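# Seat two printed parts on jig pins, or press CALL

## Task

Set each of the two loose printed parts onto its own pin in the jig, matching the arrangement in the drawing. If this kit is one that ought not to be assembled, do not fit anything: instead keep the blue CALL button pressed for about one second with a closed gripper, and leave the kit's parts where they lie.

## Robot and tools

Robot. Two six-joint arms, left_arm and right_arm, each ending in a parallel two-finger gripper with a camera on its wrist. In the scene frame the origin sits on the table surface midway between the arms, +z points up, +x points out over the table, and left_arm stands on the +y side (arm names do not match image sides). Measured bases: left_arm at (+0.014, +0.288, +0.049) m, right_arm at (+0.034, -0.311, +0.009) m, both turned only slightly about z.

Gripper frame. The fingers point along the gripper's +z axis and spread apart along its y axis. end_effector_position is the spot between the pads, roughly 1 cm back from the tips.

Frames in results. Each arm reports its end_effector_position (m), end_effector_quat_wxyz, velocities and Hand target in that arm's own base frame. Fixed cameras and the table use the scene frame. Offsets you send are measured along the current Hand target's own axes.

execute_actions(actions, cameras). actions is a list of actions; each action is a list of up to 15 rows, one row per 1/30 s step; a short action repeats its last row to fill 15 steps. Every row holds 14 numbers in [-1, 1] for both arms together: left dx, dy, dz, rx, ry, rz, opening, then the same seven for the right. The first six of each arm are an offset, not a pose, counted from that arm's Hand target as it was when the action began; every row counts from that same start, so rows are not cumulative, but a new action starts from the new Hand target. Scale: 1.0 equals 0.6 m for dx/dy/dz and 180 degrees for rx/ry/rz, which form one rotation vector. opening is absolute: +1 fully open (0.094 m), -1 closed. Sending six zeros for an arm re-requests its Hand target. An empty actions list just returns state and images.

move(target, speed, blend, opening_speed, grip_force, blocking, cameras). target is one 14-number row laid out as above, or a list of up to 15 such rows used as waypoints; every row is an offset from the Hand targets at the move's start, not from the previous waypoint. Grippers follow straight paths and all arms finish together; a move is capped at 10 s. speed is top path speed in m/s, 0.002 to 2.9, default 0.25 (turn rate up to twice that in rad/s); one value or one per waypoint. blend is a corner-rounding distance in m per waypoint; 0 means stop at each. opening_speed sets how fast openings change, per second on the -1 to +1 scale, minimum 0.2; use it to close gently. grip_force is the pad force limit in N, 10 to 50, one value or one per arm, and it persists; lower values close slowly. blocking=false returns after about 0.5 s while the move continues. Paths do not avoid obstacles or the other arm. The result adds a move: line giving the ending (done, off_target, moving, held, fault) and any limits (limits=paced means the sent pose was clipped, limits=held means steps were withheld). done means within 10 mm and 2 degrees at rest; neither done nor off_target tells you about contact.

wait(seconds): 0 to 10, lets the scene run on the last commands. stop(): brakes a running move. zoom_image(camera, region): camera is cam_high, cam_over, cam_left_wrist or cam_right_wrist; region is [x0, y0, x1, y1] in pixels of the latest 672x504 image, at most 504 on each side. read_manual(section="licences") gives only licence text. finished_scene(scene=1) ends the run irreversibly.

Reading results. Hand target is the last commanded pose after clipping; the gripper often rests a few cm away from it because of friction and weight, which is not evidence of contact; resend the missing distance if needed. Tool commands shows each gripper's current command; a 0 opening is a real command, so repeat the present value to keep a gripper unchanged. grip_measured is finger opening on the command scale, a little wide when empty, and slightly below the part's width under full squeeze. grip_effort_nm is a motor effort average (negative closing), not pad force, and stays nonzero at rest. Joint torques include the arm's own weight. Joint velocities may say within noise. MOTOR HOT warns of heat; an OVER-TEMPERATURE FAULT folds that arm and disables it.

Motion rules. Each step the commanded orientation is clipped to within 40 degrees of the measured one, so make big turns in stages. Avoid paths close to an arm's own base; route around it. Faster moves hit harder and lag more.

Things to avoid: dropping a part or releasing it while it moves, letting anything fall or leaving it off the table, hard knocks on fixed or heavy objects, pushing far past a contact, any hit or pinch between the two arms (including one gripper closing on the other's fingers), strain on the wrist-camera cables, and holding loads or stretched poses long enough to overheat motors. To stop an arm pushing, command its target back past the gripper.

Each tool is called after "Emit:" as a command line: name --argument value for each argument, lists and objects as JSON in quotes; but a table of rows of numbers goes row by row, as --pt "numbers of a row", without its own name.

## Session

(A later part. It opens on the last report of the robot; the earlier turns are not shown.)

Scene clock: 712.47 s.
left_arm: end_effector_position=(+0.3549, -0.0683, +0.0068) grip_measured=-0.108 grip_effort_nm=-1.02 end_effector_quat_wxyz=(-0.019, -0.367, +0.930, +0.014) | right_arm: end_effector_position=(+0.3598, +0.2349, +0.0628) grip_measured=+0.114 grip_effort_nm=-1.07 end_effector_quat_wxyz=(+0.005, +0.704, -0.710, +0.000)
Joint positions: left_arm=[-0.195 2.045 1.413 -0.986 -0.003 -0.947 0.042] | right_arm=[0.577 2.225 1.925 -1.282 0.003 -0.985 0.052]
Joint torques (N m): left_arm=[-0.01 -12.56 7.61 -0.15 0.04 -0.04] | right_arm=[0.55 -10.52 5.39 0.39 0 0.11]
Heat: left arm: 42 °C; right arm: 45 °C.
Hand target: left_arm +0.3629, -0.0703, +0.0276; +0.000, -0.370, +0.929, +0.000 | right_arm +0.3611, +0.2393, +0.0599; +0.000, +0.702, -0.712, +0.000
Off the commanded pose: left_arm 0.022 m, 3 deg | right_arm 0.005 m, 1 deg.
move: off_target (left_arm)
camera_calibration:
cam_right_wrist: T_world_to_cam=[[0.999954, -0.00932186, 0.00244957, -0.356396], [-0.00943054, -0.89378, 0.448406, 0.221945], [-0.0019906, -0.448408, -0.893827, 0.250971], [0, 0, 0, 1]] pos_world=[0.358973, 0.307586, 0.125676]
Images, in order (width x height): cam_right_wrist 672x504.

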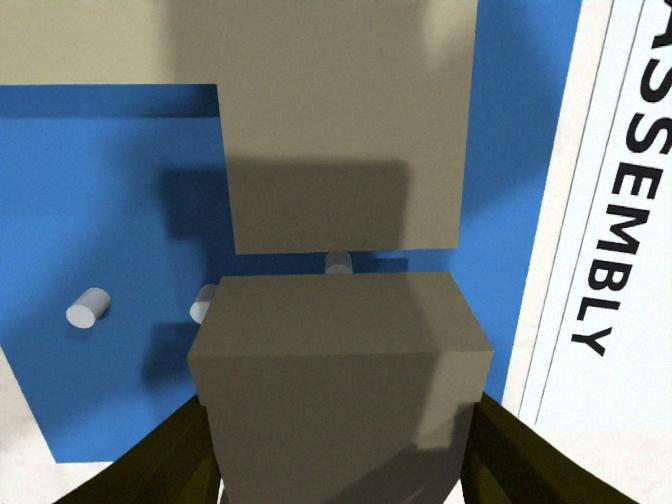

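Emit:
move --pt "0 0 0 0 0 0 -0.35 -0.0045 -0.0047 -0.0583 0.0048 0.003 -0.0039 -0.15" --pt "0 0 0 0 0 0 -0.35 -0.0045 -0.0047 0.0073 0.0048 0.003 -0.0039 -0.15" --speed 0.1 --cameras '["cam_right_wrist"]'

Emit:
zoom_image --camera "cam_right_wrist" --region '[150, 200, 530, 430]'

Scene clock: 750.60 s.
left_arm: end_effector_position=(+0.3549, -0.0683, +0.0068) grip_measured=-0.108 grip_effort_nm=-1.02 end_effector_quat_wxyz=(-0.019, -0.367, +0.930, +0.014) | right_arm: end_effector_position=(+0.3618, +0.2389, +0.0618) grip_measured=+0.114 grip_effort_nm=-1.07 end_effector_quat_wxyz=(-0.001, +0.707, -0.707, +0.006)
Joint positions: left_arm=[-0.195 2.045 1.413 -0.986 -0.003 -0.947 0.042] | right_arm=[0.586 2.226 1.924 -1.264 0.012 -0.985 0.052]
Joint torques (N m): left_arm=[0.03 -12.64 7.73 -0.16 0.06 -0.04] | right_arm=[0.43 -9.84 5.49 0.47 0.07 0.06]
Heat: left arm: 43 °C; right arm: 45 °C.
Hand target: left_arm +0.3629, -0.0703, +0.0276; +0.000, -0.370, +0.929, +0.000 | right_arm +0.3638, +0.2420, +0.0554; -0.002, +0.707, -0.707, +0.009
Off the commanded pose: left_arm 0.022 m, 3 deg | right_arm 0.007 m, 0 deg.
move: off_target (left_arm)
camera_calibration:
cam_right_wrist: T_world_to_cam=[[0.999808, -0.000186338, 0.0195781, -0.361513], [-0.00893948, -0.893984, 0.448009, 0.225953], [0.0174191, -0.448098, -0.893815, 0.244702], [0, 0, 0, 1]] pos_world=[0.359201, 0.311581, 0.124567]
Images, in order (width x height): cam_right_wrist 672x504.

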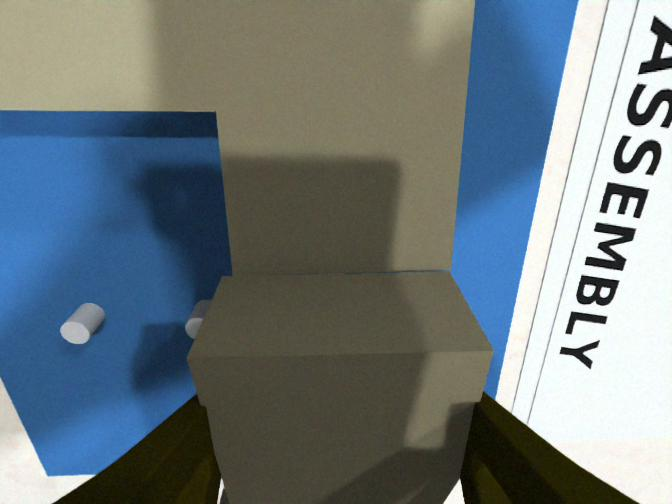

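Scaled by 1.326.

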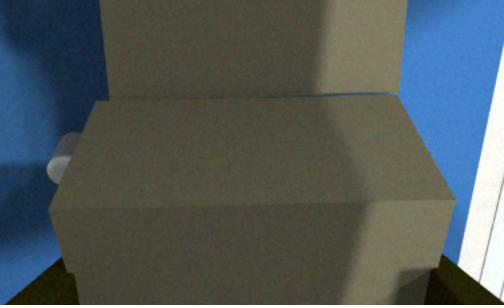

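Emit:
move --pt "0 0 0 0 0 0 -0.35 0.0058 -0.0031 -0.0583 0 0 0 -0.15" --pt "0 0 0 0 0 0 -0.35 0.0052 -0.0018 0.0223 0 0 0 -0.15" --speed '[0.1,0.06]' --cameras '["cam_right_wrist"]'

Emit:
zoom_image --camera "cam_right_wrist" --region '[150, 220, 530, 450]'

Scene clock: 783.27 s.
left_arm: end_effector_position=(+0.3549, -0.0683, +0.0068) grip_measured=-0.108 grip_effort_nm=-1.02 end_effector_quat_wxyz=(-0.019, -0.367, +0.930, +0.014) | right_arm: end_effector_position=(+0.3618, +0.2384, +0.0498) grip_measured=+0.114 grip_effort_nm=-1.07 end_effector_quat_wxyz=(-0.002, +0.707, -0.707, +0.008)
Joint positions: left_arm=[-0.195 2.045 1.413 -0.986 -0.003 -0.947 0.042] | right_arm=[0.586 2.226 1.876 -1.213 0.014 -0.985 0.052]
Joint torques (N m): left_arm=[0.05 -12.55 7.69 -0.14 0.01 -0.04] | right_arm=[-0.31 -9.59 5.44 0.46 0.04 -0.04]
Heat: left arm: 43 °C; right arm: 48 °C.
Hand target: left_arm +0.3629, -0.0703, +0.0276; +0.000, -0.370, +0.929, +0.000 | right_arm +0.3651, +0.2387, +0.0420; -0.002, +0.707, -0.707, +0.009
Off the commanded pose: left_arm 0.022 m, 3 deg | right_arm 0.008 m, 0 deg.
move: off_target (left_arm)
camera_calibration:
cam_right_wrist: T_world_to_cam=[[0.999725, -0.000196636, 0.0234685, -0.361487], [-0.0106942, -0.893935, 0.448068, 0.231489], [0.0208912, -0.448196, -0.893691, 0.232524], [0, 0, 0, 1]] pos_world=[0.359006, 0.311081, 0.112565]
Images, in order (width x height): cam_right_wrist 672x504.

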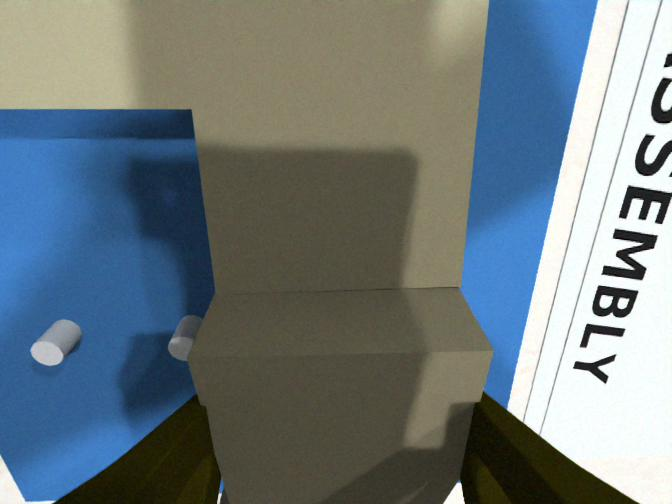

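Scaled by 1.326.

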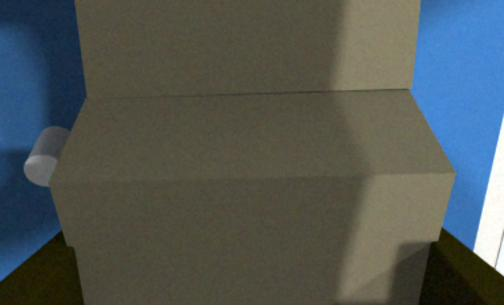

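Emit:
move --target '[0,0,0,0,0,0,-0.35,0.0017,0,0.025,0,0,0,-0.15]' --speed 0.04 --cameras '["cam_right_wrist"]'

Emit:
zoom_image --camera "cam_right_wrist" --region '[150, 220, 530, 450]'

Scene clock: 817.43 s.
left_arm: end_effector_position=(+0.3549, -0.0683, +0.0068) grip_measured=-0.108 grip_effort_nm=-1.02 end_effector_quat_wxyz=(-0.019, -0.367, +0.930, +0.014) | right_arm: end_effector_position=(+0.3619, +0.2374, +0.0360) grip_measured=+0.114 grip_effort_nm=-1.07 end_effector_quat_wxyz=(-0.002, +0.707, -0.707, +0.009)
Joint positions: left_arm=[-0.195 2.045 1.413 -0.986 -0.003 -0.947 0.042] | right_arm=[0.586 2.232 1.83 -1.162 0.017 -0.985 0.052]
Joint torques (N m): left_arm=[0.01 -12.49 7.76 -0.14 0.01 -0.05] | right_arm=[-0.4 -9.52 5.46 0.52 0 -0.06]
Heat: left arm: 43 °C; right arm: 49 °C.
Hand target: left_arm +0.3629, -0.0703, +0.0276; +0.000, -0.370, +0.929, +0.000 | right_arm +0.3654, +0.2376, +0.0271; -0.002, +0.707, -0.707, +0.009
Off the commanded pose: left_arm 0.022 m, 3 deg | right_arm 0.010 m, 0 deg.
move: off_target (left_arm)
camera_calibration:
cam_right_wrist: T_world_to_cam=[[0.999685, -0.000916218, 0.0250686, -0.361083], [-0.0121123, -0.892751, 0.450387, 0.236912], [0.0219673, -0.450549, -0.892481, 0.219968], [0, 0, 0, 1]] pos_world=[0.359007, 0.310279, 0.0986672]
Images, in order (width x height): cam_right_wrist 672x504.

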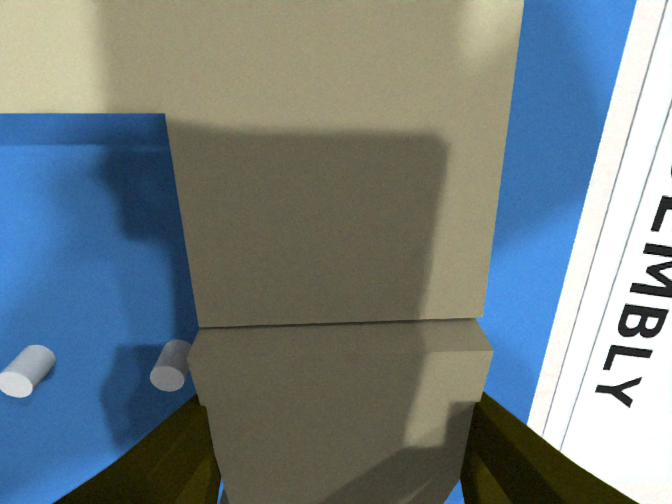

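Scaled by 1.326.

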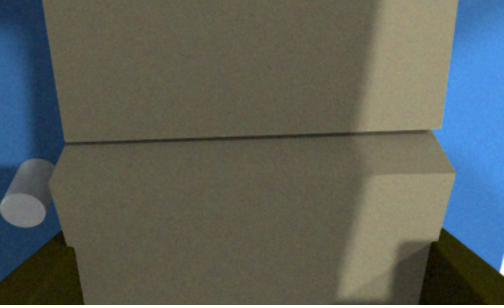

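Emit:
move --target '[0,0,0,0,0,0,-0.35,0,-0.0008,0.017,0,0,0,-0.15]' --speed 0.04 --cameras '["cam_right_wrist"]'

Emit:
zoom_image --camera "cam_right_wrist" --region '[150, 250, 530, 480]'

Scene clock: 830.57 s.
left_arm: end_effector_position=(+0.3549, -0.0683, +0.0068) grip_measured=-0.108 grip_effort_nm=-1.02 end_effector_quat_wxyz=(-0.019, -0.367, +0.930, +0.014) | right_arm: end_effector_position=(+0.3618, +0.2374, +0.0282) grip_measured=+0.114 grip_effort_nm=-1.07 end_effector_quat_wxyz=(-0.002, +0.707, -0.707, +0.009)
Joint positions: left_arm=[-0.195 2.045 1.413 -0.986 -0.003 -0.947 0.042] | right_arm=[0.586 2.239 1.81 -1.136 0.017 -0.985 0.052]
Joint torques (N m): left_arm=[0.05 -12.48 7.75 -0.15 0.03 -0.04] | right_arm=[-0.57 -9.26 5.11 0.58 0 -0.05]
Heat: left arm: 44 °C; right arm: 49 °C.
Hand target: left_arm +0.3629, -0.0703, +0.0276; +0.000, -0.370, +0.929, +0.000 | right_arm +0.3660, +0.2375, +0.0170; -0.002, +0.707, -0.707, +0.009
Off the commanded pose: left_arm 0.022 m, 3 deg | right_arm 0.012 m, 0 deg.
move: off_target (left_arm, right_arm)
camera_calibration:
cam_right_wrist: T_world_to_cam=[[0.999707, -0.000889494, 0.0241753, -0.360819], [-0.0116985, -0.892486, 0.450923, 0.240189], [0.0211751, -0.451073, -0.892236, 0.213343], [0, 0, 0, 1]] pos_world=[0.359006, 0.310278, 0.0907683]
Images, in order (width x height): cam_right_wrist 672x504.

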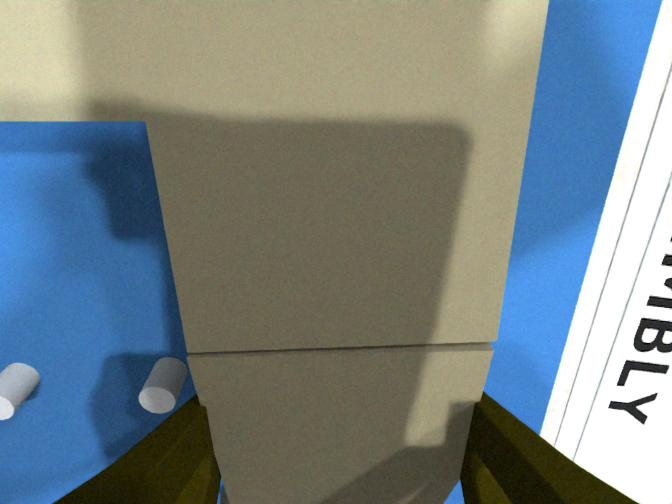

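Scaled by 1.326.

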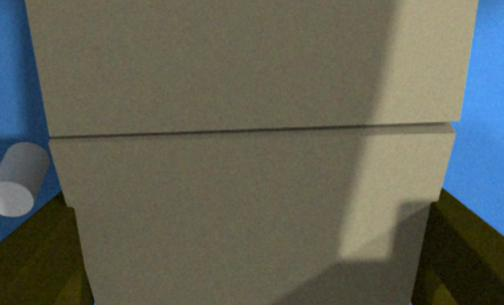

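Emit:
move --pt "0 0 0 0 0 0 -0.35 0 0 -0.0183 0 0 0 -0.15" --pt "0 0 0 0 0 0 -0.35 0 0 -0.0183 0 0 0 0.36" --pt "0 0 0 0 0 0 -0.35 0 0 -0.14 0 0 0 0.36" --speed '[0.05,0.05,0.12]' --opening_speed 1.0

Emit:
zoom_image --camera "cam_right_wrist" --region '[0, 100, 504, 504]'

Scene clock: 878.03 s.
left_arm: end_effector_position=(+0.3549, -0.0683, +0.0068) grip_measured=-0.108 grip_effort_nm=-1.02 end_effector_quat_wxyz=(-0.019, -0.367, +0.930, +0.014) | right_arm: end_effector_position=(+0.3635, +0.2385, +0.0940) grip_measured=+0.359 grip_effort_nm=0.04 end_effector_quat_wxyz=(+0.002, +0.707, -0.707, +0.008)
Joint positions: left_arm=[-0.195 2.045 1.413 -0.986 -0.003 -0.947 0.042] | right_arm=[0.586 2.239 2.072 -1.405 0.017 -0.985 0.064]
Joint torques (N m): left_arm=[-0.02 -12.56 7.66 -0.15 0.04 -0.04] | right_arm=[-0.17 -11.25 7.46 0.11 0.02 -0.03]
Heat: left arm: 44 °C; right arm: 47 °C.
Hand target: left_arm +0.3629, -0.0703, +0.0276; +0.000, -0.370, +0.929, +0.000 | right_arm +0.3648, +0.2383, +0.1010; -0.002, +0.707, -0.707, +0.009
Off the commanded pose: left_arm 0.022 m, 3 deg | right_arm 0.007 m, 0 deg.
move: off_target (left_arm)
camera_calibration:
cam_left_wrist: T_world_to_cam=[[0.692999, -0.720542, -0.0239037, -0.29875], [-0.631596, -0.622773, 0.46178, 0.216108], [-0.347619, -0.304916, -0.886672, 0.198474], [0, 0, 0, 1]] pos_world=[0.41252, -0.0201577, 0.0690452]
cam_right_wrist: T_world_to_cam=[[0.99983, -0.00084287, 0.0184101, -0.363652], [-0.00911726, -0.890769, 0.454364, 0.209827], [0.0160162, -0.454455, -0.890626, 0.274995], [0, 0, 0, 1]] pos_world=[0.361099, 0.311574, 0.156275]

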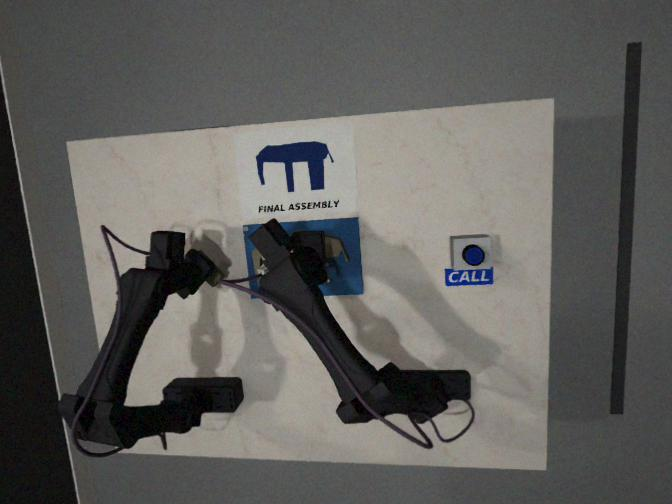

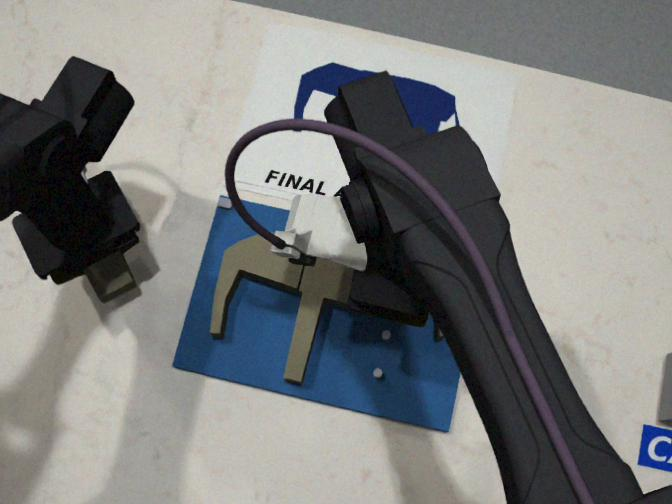

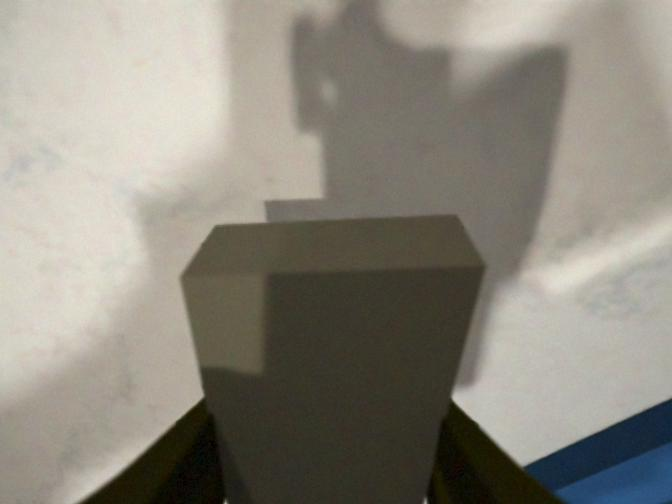

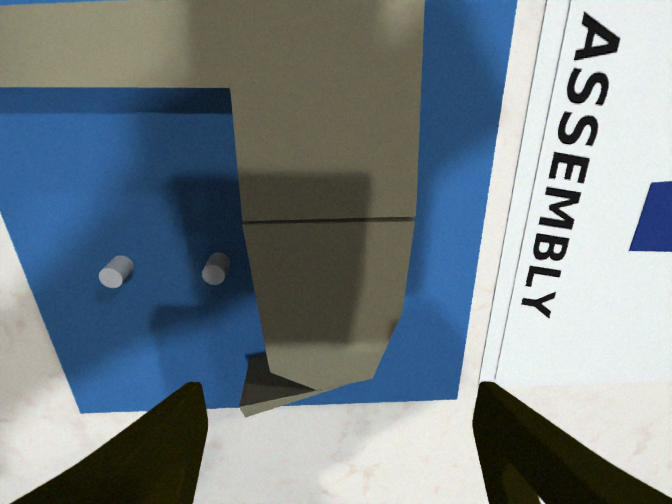

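Scaled by 1.000.

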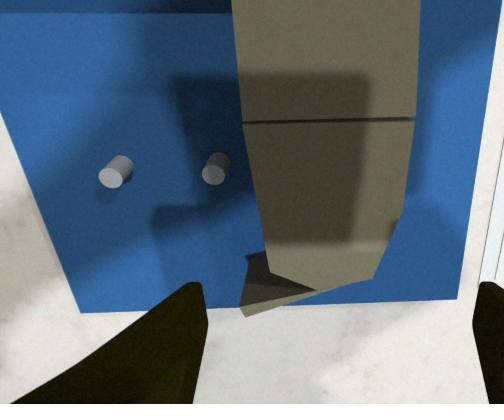

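Emit:
move --pt "0 0 -0.1167 0 0 0 -0.35 0.331 0.1068 -0.0967 0 0 0 0.5" --pt "0.4257 -0.2777 -0.104 0 0 0.231 -0.35 0.331 0.1068 -0.0967 0 0 0 0.5" --speed '[0.25,0.2]'

Scene clock: 935.50 s.
left_arm: end_effector_position=(+0.2885, -0.3680, +0.0909) grip_measured=-0.108 grip_effort_nm=-1.02 end_effector_quat_wxyz=(+0.001, -0.015, +1.000, -0.004) | right_arm: end_effector_position=(+0.3076, +0.0381, +0.1532) grip_measured=+0.499 grip_effort_nm=0.04 end_effector_quat_wxyz=(+0.002, +0.701, -0.713, +0.012)
Joint positions: left_arm=[-0.907 2.421 2.374 -1.516 0.002 -0.937 0.042] | right_arm=[0.133 1.708 1.562 -1.413 0.022 -1.421 0.07]
Joint torques (N m): left_arm=[0.51 -10.91 8.75 -0.02 -0.03 0.08] | right_arm=[0.38 -9.13 5.12 0.1 -0.11 -0.12]
Heat: left arm: 45 °C; right arm: 50 °C.
Hand target: left_arm +0.2918, -0.3669, +0.0897; +0.000, -0.016, +1.000, +0.001 | right_arm +0.2997, +0.0403, +0.1600; -0.002, +0.707, -0.707, +0.009
Off the commanded pose: left_arm 0.004 m, 1 deg | right_arm 0.011 m, 1 deg.
move: off_target (right_arm)
camera_calibration:
cam_left_wrist: T_world_to_cam=[[0.0430593, -0.998768, 0.024681, -0.385913], [-0.898975, -0.0279555, 0.437106, 0.247103], [-0.435877, -0.0410091, -0.899071, 0.28227], [0, 0, 0, 1]] pos_world=[0.361792, -0.366954, 0.155295]
cam_right_wrist: T_world_to_cam=[[0.999585, -0.0167966, 0.0233921, -0.309017], [-0.0256708, -0.887827, 0.45946, 0.00818345], [0.0130508, -0.45987, -0.88789, 0.238329], [0, 0, 0, 1]] pos_world=[0.305988, 0.111675, 0.215079]

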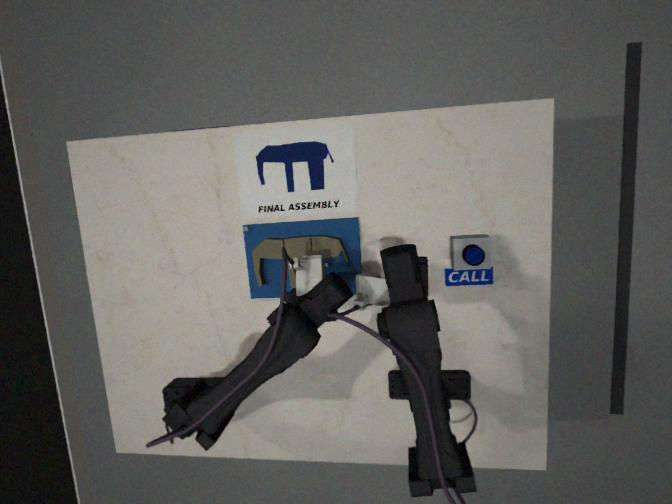

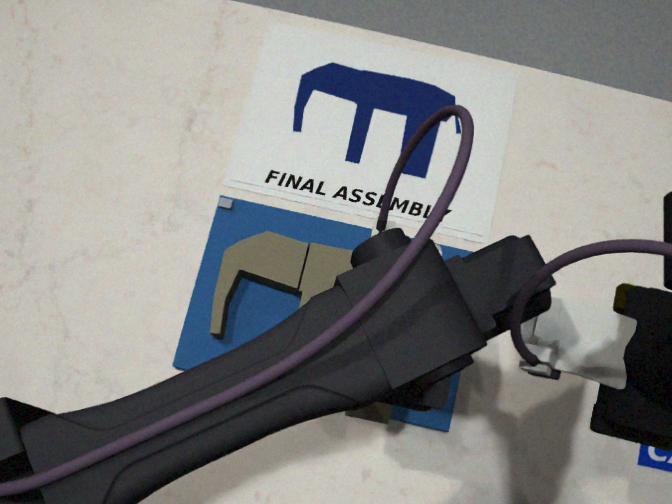

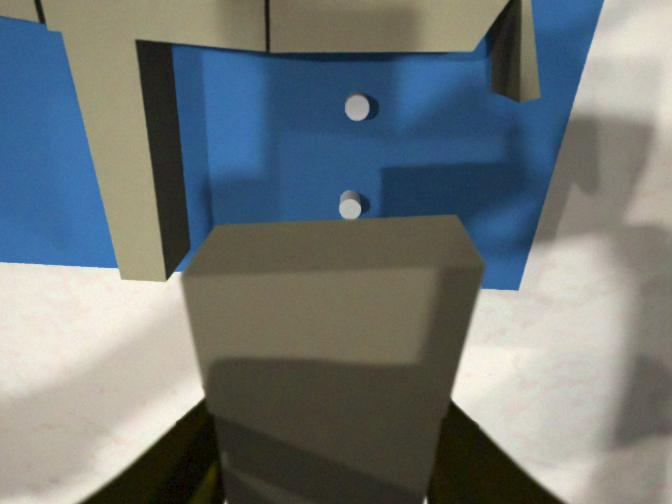

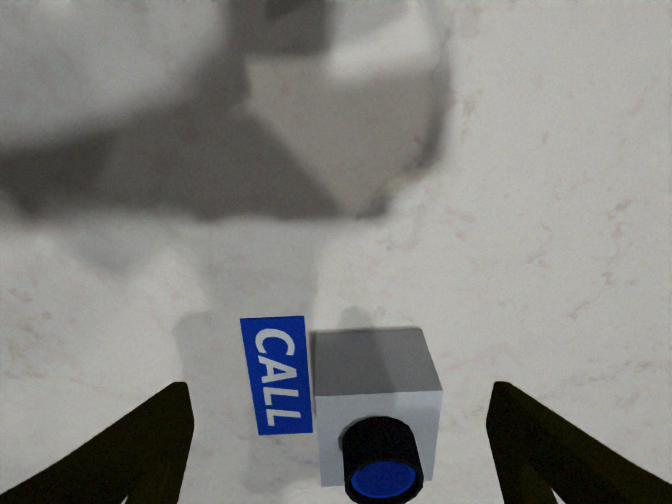

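Emit:
zoom_image --camera "cam_left_wrist" --region '[100, 0, 560, 290]'

Emit:
zoom_image --camera "cam_left_wrist" --region '[160, 190, 510, 504]'

Scaled by 1.096.

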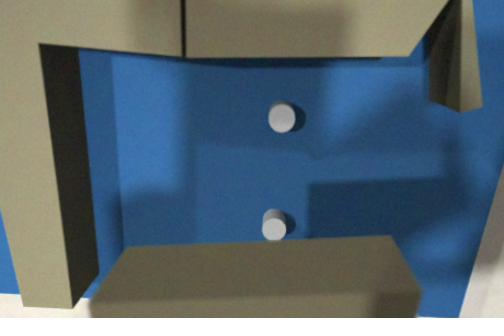

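Scaled by 1.440.

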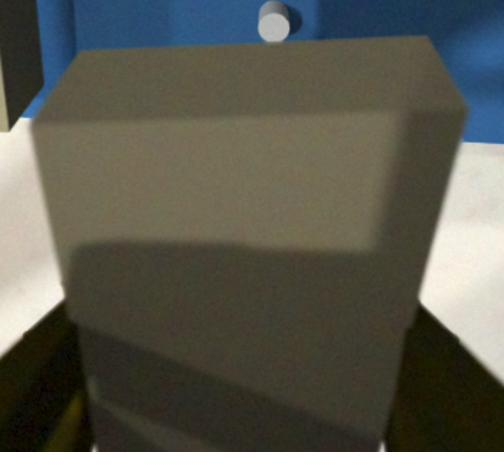

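Emit:
move --target '[-0.0312,-0.016,0.108,0,0,0,-0.35,0,0,0,0,0,0,0.5]' --speed 0.12 --cameras '["cam_left_wrist","cam_high"]'

Emit:
zoom_image --camera "cam_left_wrist" --region '[110, 100, 560, 330]'

Scene clock: 1139.73 s.
left_arm: end_effector_position=(+0.2899, -0.3676, +0.0807) grip_measured=-0.108 grip_effort_nm=-1.02 end_effector_quat_wxyz=(-0.002, -0.014, +1.000, +0.000) | right_arm: end_effector_position=(+0.3076, +0.0381, +0.1532) grip_measured=+0.499 grip_effort_nm=0.04 end_effector_quat_wxyz=(+0.002, +0.701, -0.713, +0.012)
Joint positions: left_arm=[-0.904 2.43 2.351 -1.494 0.002 -0.933 0.042] | right_arm=[0.133 1.708 1.562 -1.413 0.022 -1.421 0.07]
Joint torques (N m): left_arm=[0.06 -12.6 6.5 0.11 -0.01 0] | right_arm=[0.36 -9.13 5.18 0.1 -0.1 -0.13]
Heat: left arm: 44 °C; right arm: 47 °C.
Hand target: left_arm +0.2905, -0.3685, +0.0832; +0.001, -0.014, +1.000, -0.003 (not the last commanded pose) | right_arm +0.2997, +0.0403, +0.1600; -0.002, +0.707, -0.707, +0.009
Off the commanded pose: left_arm 0.060 m, 0 deg | right_arm 0.011 m, 1 deg.
move: held (left_arm; a check stopped the path), off_target (right_arm); limits=held
pose unreachable (left arm): on one or more control steps of this call, first in action 0 (counted from 0), this arm could not follow its commanded pose, so it was not sent that pose on those steps. It may still have moved: this result reports where it is.
cause: moving toward the commanded pose would bring a part of the arm too close to another arm (this arm's wrist (the part past joint 4) and the right arm's wrist camera, along the way the arms are being sent, or toward where that arm still pushes).
camera_calibration:
cam_left_wrist: T_world_to_cam=[[0.0416559, -0.998998, 0.0163892, -0.384405], [-0.896221, -0.0301094, 0.442585, 0.250678], [-0.441648, -0.0331246, -0.896577, 0.278094], [0, 0, 0, 1]] pos_world=[0.363495, -0.36726, 0.144687]
Images, in order (width x height): cam_high 672x504, cam_left_wrist 672x504.

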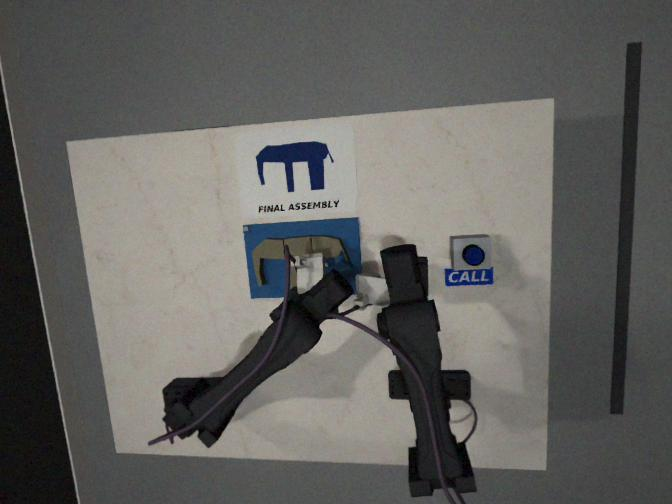

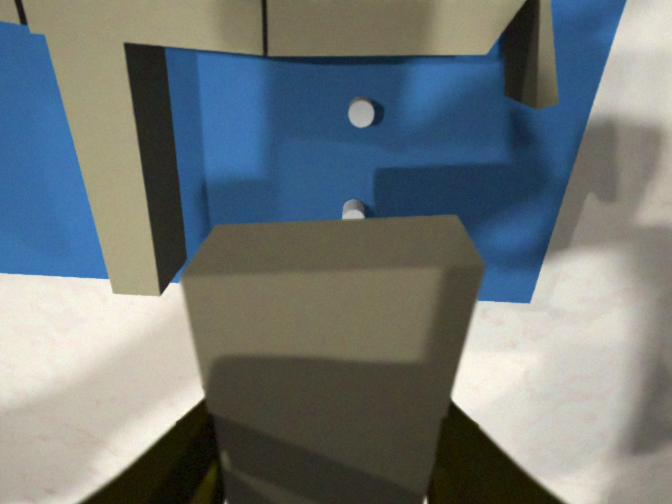

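Scaled by 1.120.

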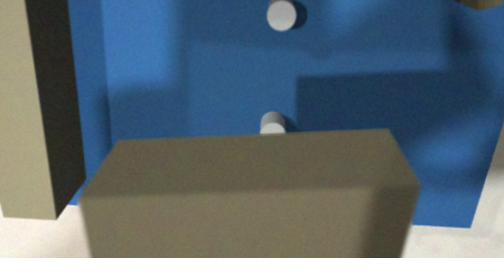

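Emit:
move --pt "0 0 0 0 0 0 -0.35 0.1515 0.131 -0.1505 0 0 0 0.5" --pt "-0.0333 -0.0133 0.0972 0 0 0 -0.35 0.1515 0.131 -0.1505 0 0 0 0.5" --speed '[0.25,0.12]' --cameras '["cam_left_wrist","cam_high"]'

Emit:
zoom_image --camera "cam_left_wrist" --region '[110, 100, 560, 330]'

Scene clock: 1156.13 s.
left_arm: end_effector_position=(+0.3054, -0.3744, +0.0284) grip_measured=-0.108 grip_effort_nm=-1.02 end_effector_quat_wxyz=(-0.003, -0.013, +1.000, +0.002) | right_arm: end_effector_position=(+0.2230, -0.0524, +0.2529) grip_measured=+0.499 grip_effort_nm=0.04 end_effector_quat_wxyz=(-0.065, +0.697, -0.704, +0.121)
Joint positions: left_arm=[-0.888 2.51 2.287 -1.355 0.002 -0.914 0.042] | right_arm=[-0.219 1.268 1.539 -1.567 0.02 -1.783 0.07]
Joint torques (N m): left_arm=[0.49 -12.16 6.57 0.29 0 0.08] | right_arm=[-0.31 -2.43 4.81 0.57 -0.14 -0.11]
Heat: left arm: 47 °C; right arm: 47 °C.
Hand target: left_arm +0.3108, -0.3762, +0.0249; +0.001, -0.014, +1.000, -0.003 | right_arm +0.2196, -0.0497, +0.2500; -0.002, +0.707, -0.707, +0.009
Off the commanded pose: left_arm 0.007 m, 1 deg | right_arm 0.005 m, 15 deg.
joint sent to its limit (right arm) — joint 4 (wrist pitch), lower limit. The joint targets are off in orientation, not in position.
move: off_target (right_arm)
camera_calibration:
cam_left_wrist: T_world_to_cam=[[0.0394168, -0.999145, 0.0124864, -0.390144], [-0.894922, -0.0297411, 0.44523, 0.287263], [-0.444478, -0.0287239, -0.895329, 0.240369], [0, 0, 0, 1]] pos_world=[0.379295, -0.374363, 0.0921824]
Images, in order (width x height): cam_high 672x504, cam_left_wrist 672x504.

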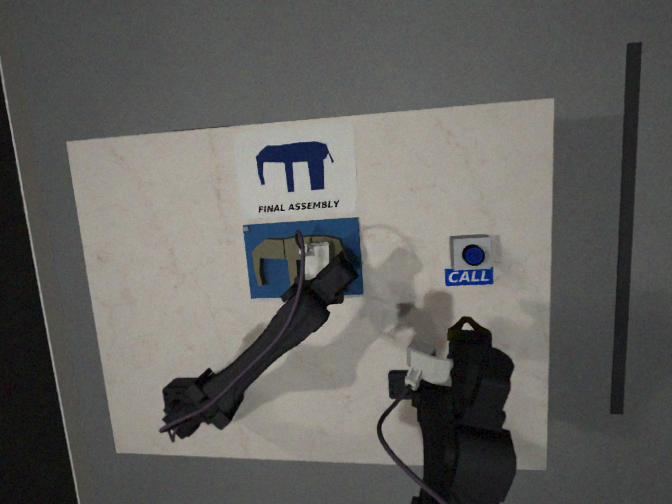

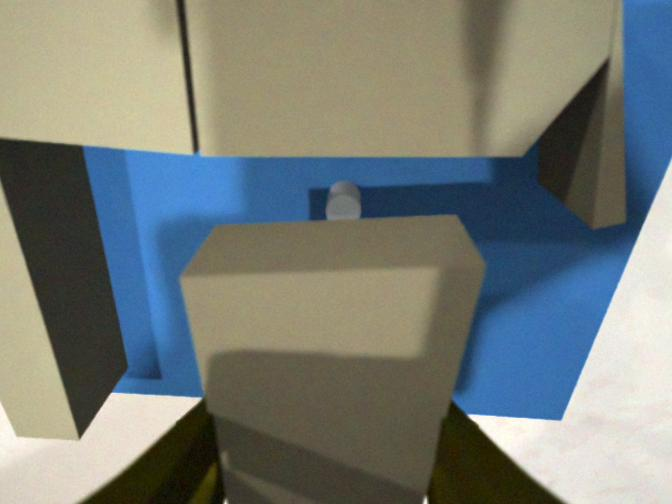

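Scaled by 1.120.

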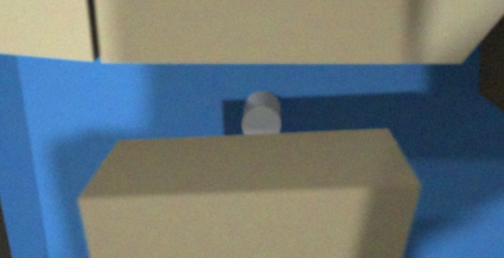

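Emit:
zoom_image --camera "cam_left_wrist" --region '[160, 200, 330, 310]'

Emit:
zoom_image --camera "cam_left_wrist" --region '[350, 200, 520, 310]'

Emit:
zoom_image --camera "cam_left_wrist" --region '[170, 100, 340, 210]'

Emit:
zoom_image --camera "cam_left_wrist" --region '[400, 100, 570, 210]'

Scaled by 2.965.

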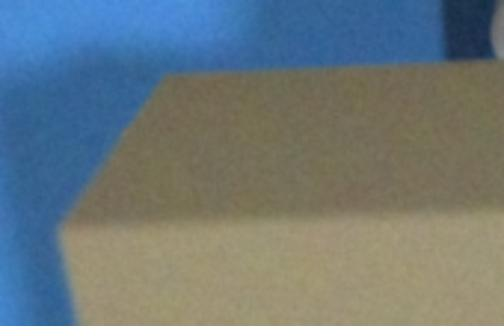

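Scaled by 2.965.

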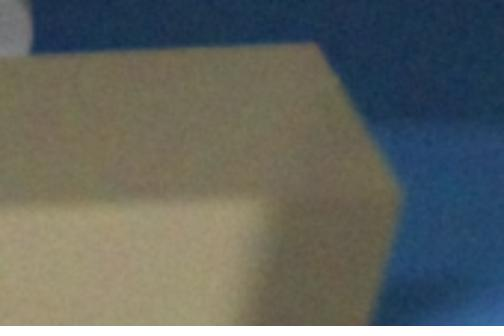

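Scaled by 2.965.

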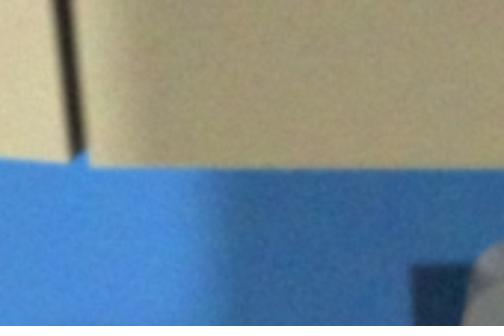

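Scaled by 2.965.

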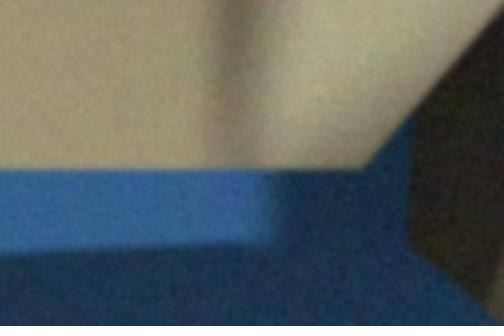

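Emit:
move --target '[-0.012,-0.0042,0.03,0,0,0.0055,-0.35,0,0,0,0,0,0,0.5]' --speed 0.08 --cameras '["cam_left_wrist","cam_over"]'

Emit:
zoom_image --camera "cam_left_wrist" --region '[120, 130, 340, 310]'

Emit:
zoom_image --camera "cam_left_wrist" --region '[340, 130, 560, 310]'

Scene clock: 1219.93 s.
left_arm: end_effector_position=(+0.3111, -0.3757, +0.0102) grip_measured=-0.108 grip_effort_nm=-1.02 end_effector_quat_wxyz=(-0.005, -0.004, +1.000, +0.004) | right_arm: end_effector_position=(+0.2230, -0.0524, +0.2529) grip_measured=+0.499 grip_effort_nm=0.03 end_effector_quat_wxyz=(-0.065, +0.697, -0.704, +0.121)
Joint positions: left_arm=[-0.88 2.549 2.287 -1.321 0.002 -0.889 0.042] | right_arm=[-0.219 1.268 1.539 -1.567 0.02 -1.783 0.07]
Joint torques (N m): left_arm=[0.68 -11.99 7.47 0.25 0.01 0.05] | right_arm=[-0.28 -2.47 4.77 0.56 -0.13 -0.1]
Heat: left arm: 46 °C; right arm: 42 °C.
Hand target: left_arm +0.3180, -0.3786, +0.0069; +0.001, -0.005, +1.000, -0.003 | right_arm +0.2196, -0.0497, +0.2500; -0.002, +0.707, -0.707, +0.009
Off the commanded pose: left_arm 0.008 m, 1 deg | right_arm 0.005 m, 15 deg.
joint sent to its limit (right arm) — joint 4 (wrist pitch), lower limit. The joint targets are off in orientation, not in position.
move: off_target (right_arm)
camera_calibration:
cam_left_wrist: T_world_to_cam=[[0.0215034, -0.999731, 0.00871892, -0.386094], [-0.893836, -0.0153174, 0.448132, 0.305493], [-0.447878, -0.0174297, -0.893925, 0.231802], [0, 0, 0, 1]] pos_world=[0.385182, -0.377271, 0.0736783]
Images, in order (width x height): cam_over 672x504, cam_left_wrist 672x504.

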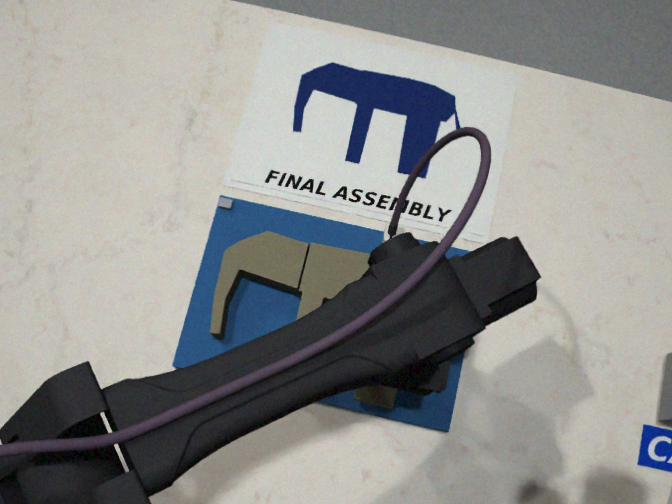

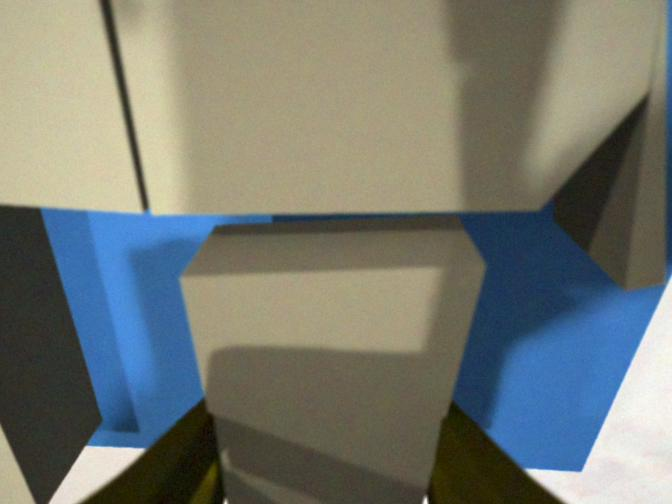

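Scaled by 2.291.

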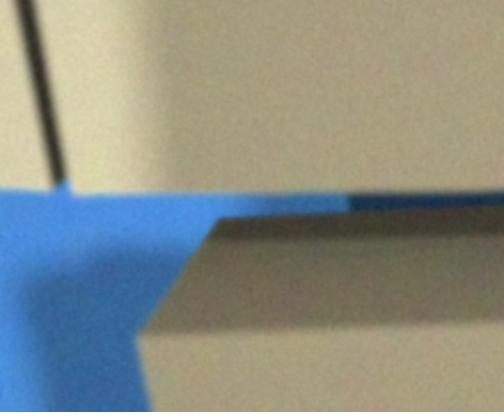

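Scaled by 2.291.

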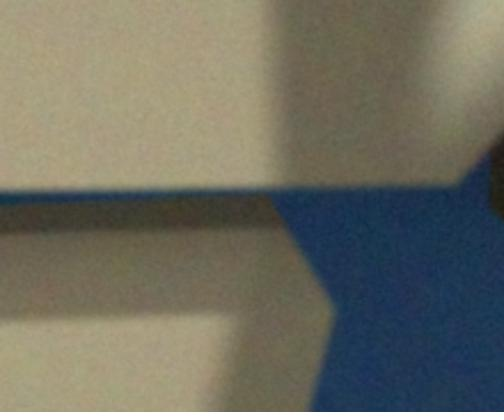

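Emit:
move --target '[-0.0092,0.0008,0.0233,0,0,0,-0.35,0,0,0,0,0,0,0.5]' --speed 0.05 --cameras '["cam_left_wrist","cam_over"]'

Emit:
zoom_image --camera "cam_left_wrist" --region '[90, 170, 340, 350]'

Emit:
zoom_image --camera "cam_left_wrist" --region '[340, 170, 590, 350]'

Scene clock: 1247.33 s.
left_arm: end_effector_position=(+0.3170, -0.3770, +0.0015) grip_measured=-0.108 grip_effort_nm=-1.02 end_effector_quat_wxyz=(-0.002, -0.003, +1.000, +0.000) | right_arm: end_effector_position=(+0.2230, -0.0524, +0.2529) grip_measured=+0.499 grip_effort_nm=0.04 end_effector_quat_wxyz=(-0.065, +0.697, -0.704, +0.121)
Joint positions: left_arm=[-0.872 2.567 2.287 -1.294 0.003 -0.879 0.042] | right_arm=[-0.219 1.268 1.539 -1.567 0.02 -1.783 0.07]
Joint torques (N m): left_arm=[0.72 -11.67 6.8 0.36 -0.02 0.05] | right_arm=[-0.28 -2.37 4.81 0.56 -0.13 -0.12]
Heat: left arm: 48 °C; right arm: 41 °C.
Hand target: left_arm +0.3235, -0.3782, -0.0071; +0.000, -0.005, +1.000, -0.003 | right_arm +0.2196, -0.0497, +0.2500; -0.002, +0.707, -0.707, +0.009
Off the commanded pose: left_arm 0.011 m, 1 deg | right_arm 0.005 m, 15 deg.
joint sent to its limit (right arm) — joint 4 (wrist pitch), lower limit. The joint targets are off in orientation, not in position.
move: off_target (left_arm, right_arm)
camera_calibration:
cam_left_wrist: T_world_to_cam=[[0.0203476, -0.999655, 0.016592, -0.387072], [-0.896041, -0.0108718, 0.443839, 0.31702], [-0.443505, -0.0238981, -0.895953, 0.222858], [0, 0, 0, 1]] pos_world=[0.390778, -0.378166, 0.0653864]
Images, in order (width x height): cam_over 672x504, cam_left_wrist 672x504.

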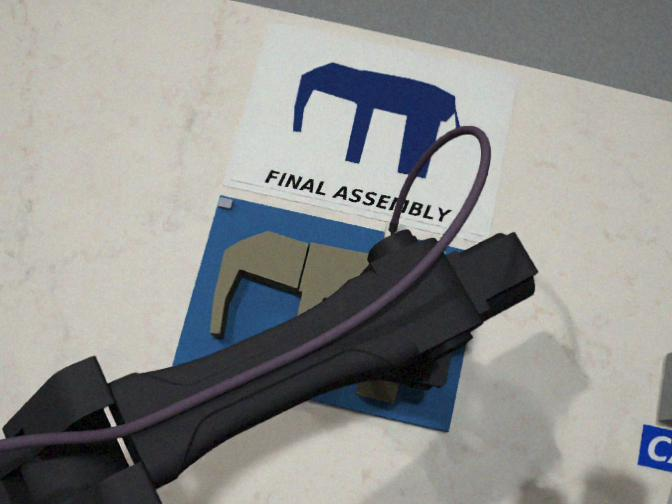

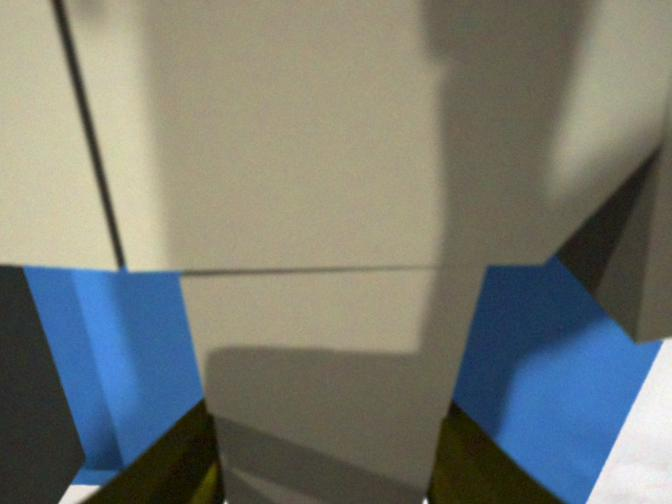

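Scaled by 2.016.

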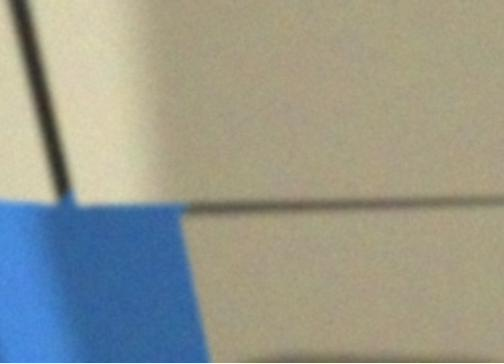

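Scaled by 2.016.

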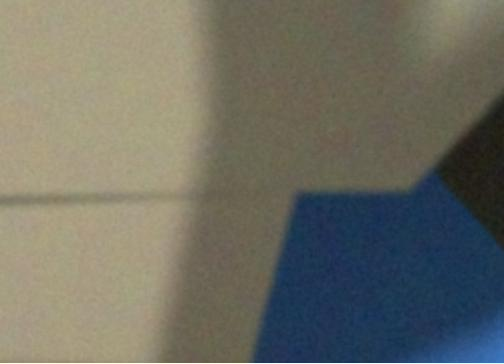

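Emit:
move --pt "0 0 -0.1167 0 0 0 -0.35 0 0 0 0 0 0 0.5" --pt "0.0558 0.2303 -0.3452 0.3849 -0.3849 0.3849 -0.35 -0.3738 -0.085 -0.0707 0 -0.5 0 0.5" --speed '[0.12,0.3]'

Scene clock: 1316.87 s.
left_arm: end_effector_position=(+0.2892, -0.2403, +0.2003) grip_measured=-0.108 grip_effort_nm=-1.02 end_effector_quat_wxyz=(+0.501, +0.493, +0.508, -0.498) | right_arm: end_effector_position=(+0.2690, +0.1735, +0.2889) grip_measured=+0.499 grip_effort_nm=0.03 end_effector_quat_wxyz=(+0.499, -0.515, +0.507, +0.478)
Joint positions: left_arm=[-0.21 1.665 0.632 1.019 1.343 0.001 0.042] | right_arm=[-0.029 1.634 1.321 -1.567 -1.524 -1.91 0.07]
Joint torques (N m): left_arm=[0.31 -5.16 5.19 1.48 0.15 0.01] | right_arm=[0.49 -5.05 5.04 -0.22 -0.93 -0.16]
Heat: left arm: 46 °C; right arm: 40 °C.
Hand target: left_arm +0.2884, -0.2393, +0.1993; +0.504, +0.496, +0.501, -0.498 | right_arm +0.2702, +0.1750, +0.2909; +0.501, -0.506, +0.499, +0.494
Off the commanded pose: left_arm 0.002 m, 1 deg | right_arm 0.003 m, 2 deg.
joint sent to its limit (right arm) — joint 4 (wrist pitch), lower limit. The joint targets still meet the commanded pose.
move: done
camera_calibration:
cam_left_wrist: T_world_to_cam=[[-0.99968, -0.000885666, 0.0252801, 0.280152], [-0.0230667, 0.442108, -0.896665, 0.330163], [-0.0103824, -0.896961, -0.441987, -0.034125], [0, 0, 0, 1]] pos_world=[0.287324, -0.176328, 0.273881]
cam_right_wrist: T_world_to_cam=[[0.999324, -0.0220984, 0.029365, -0.272132], [0.0151091, -0.481336, -0.876406, 0.369497], [0.0335016, 0.876258, -0.480677, 0.0665828], [0, 0, 0, 1]] pos_world=[0.264135, 0.113495, 0.363826]

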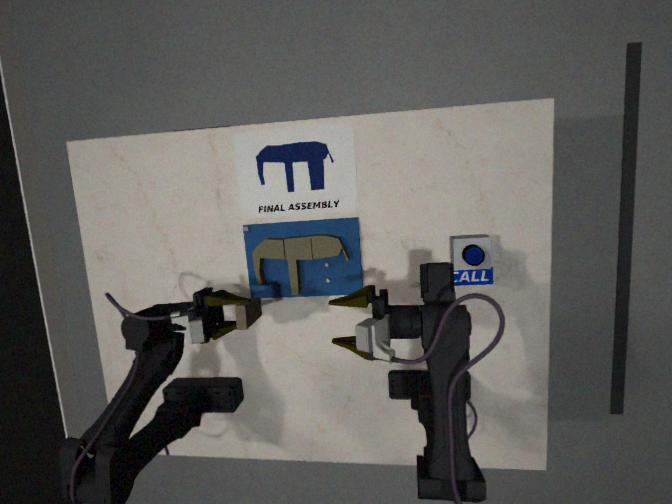

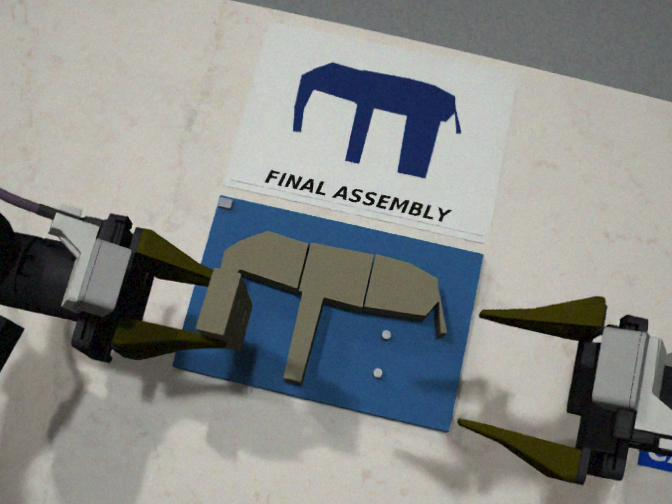

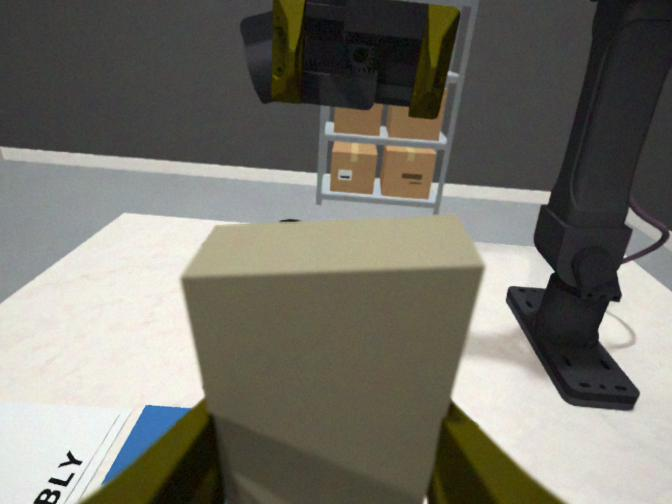

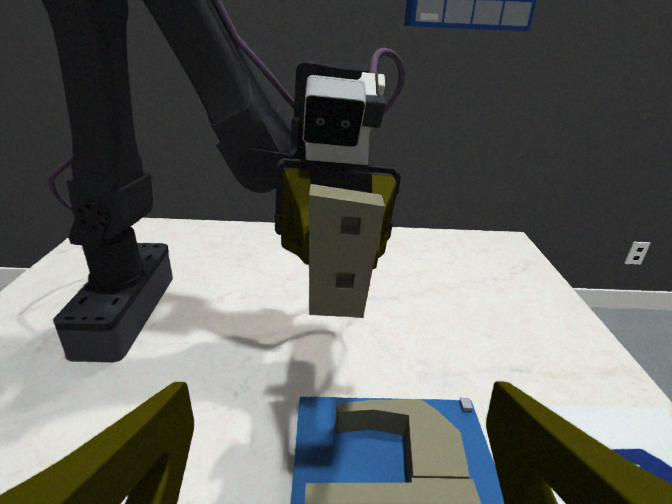

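Emit:
zoom_image --camera "cam_right_wrist" --region '[290, 170, 400, 330]'

Emit:
zoom_image --camera "cam_over" --region '[170, 190, 500, 437]'

Scaled by 3.150.

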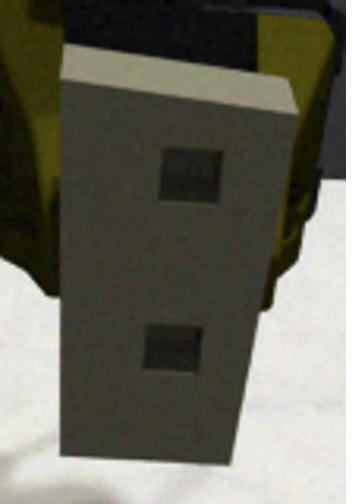

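Scaled by 1.527.

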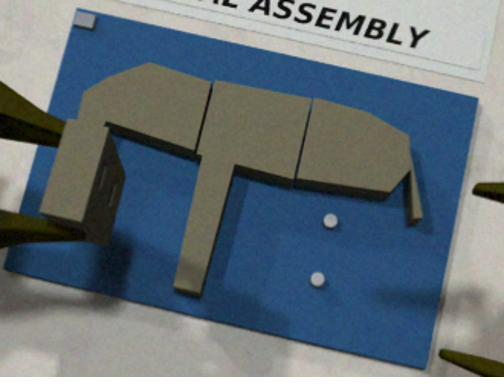

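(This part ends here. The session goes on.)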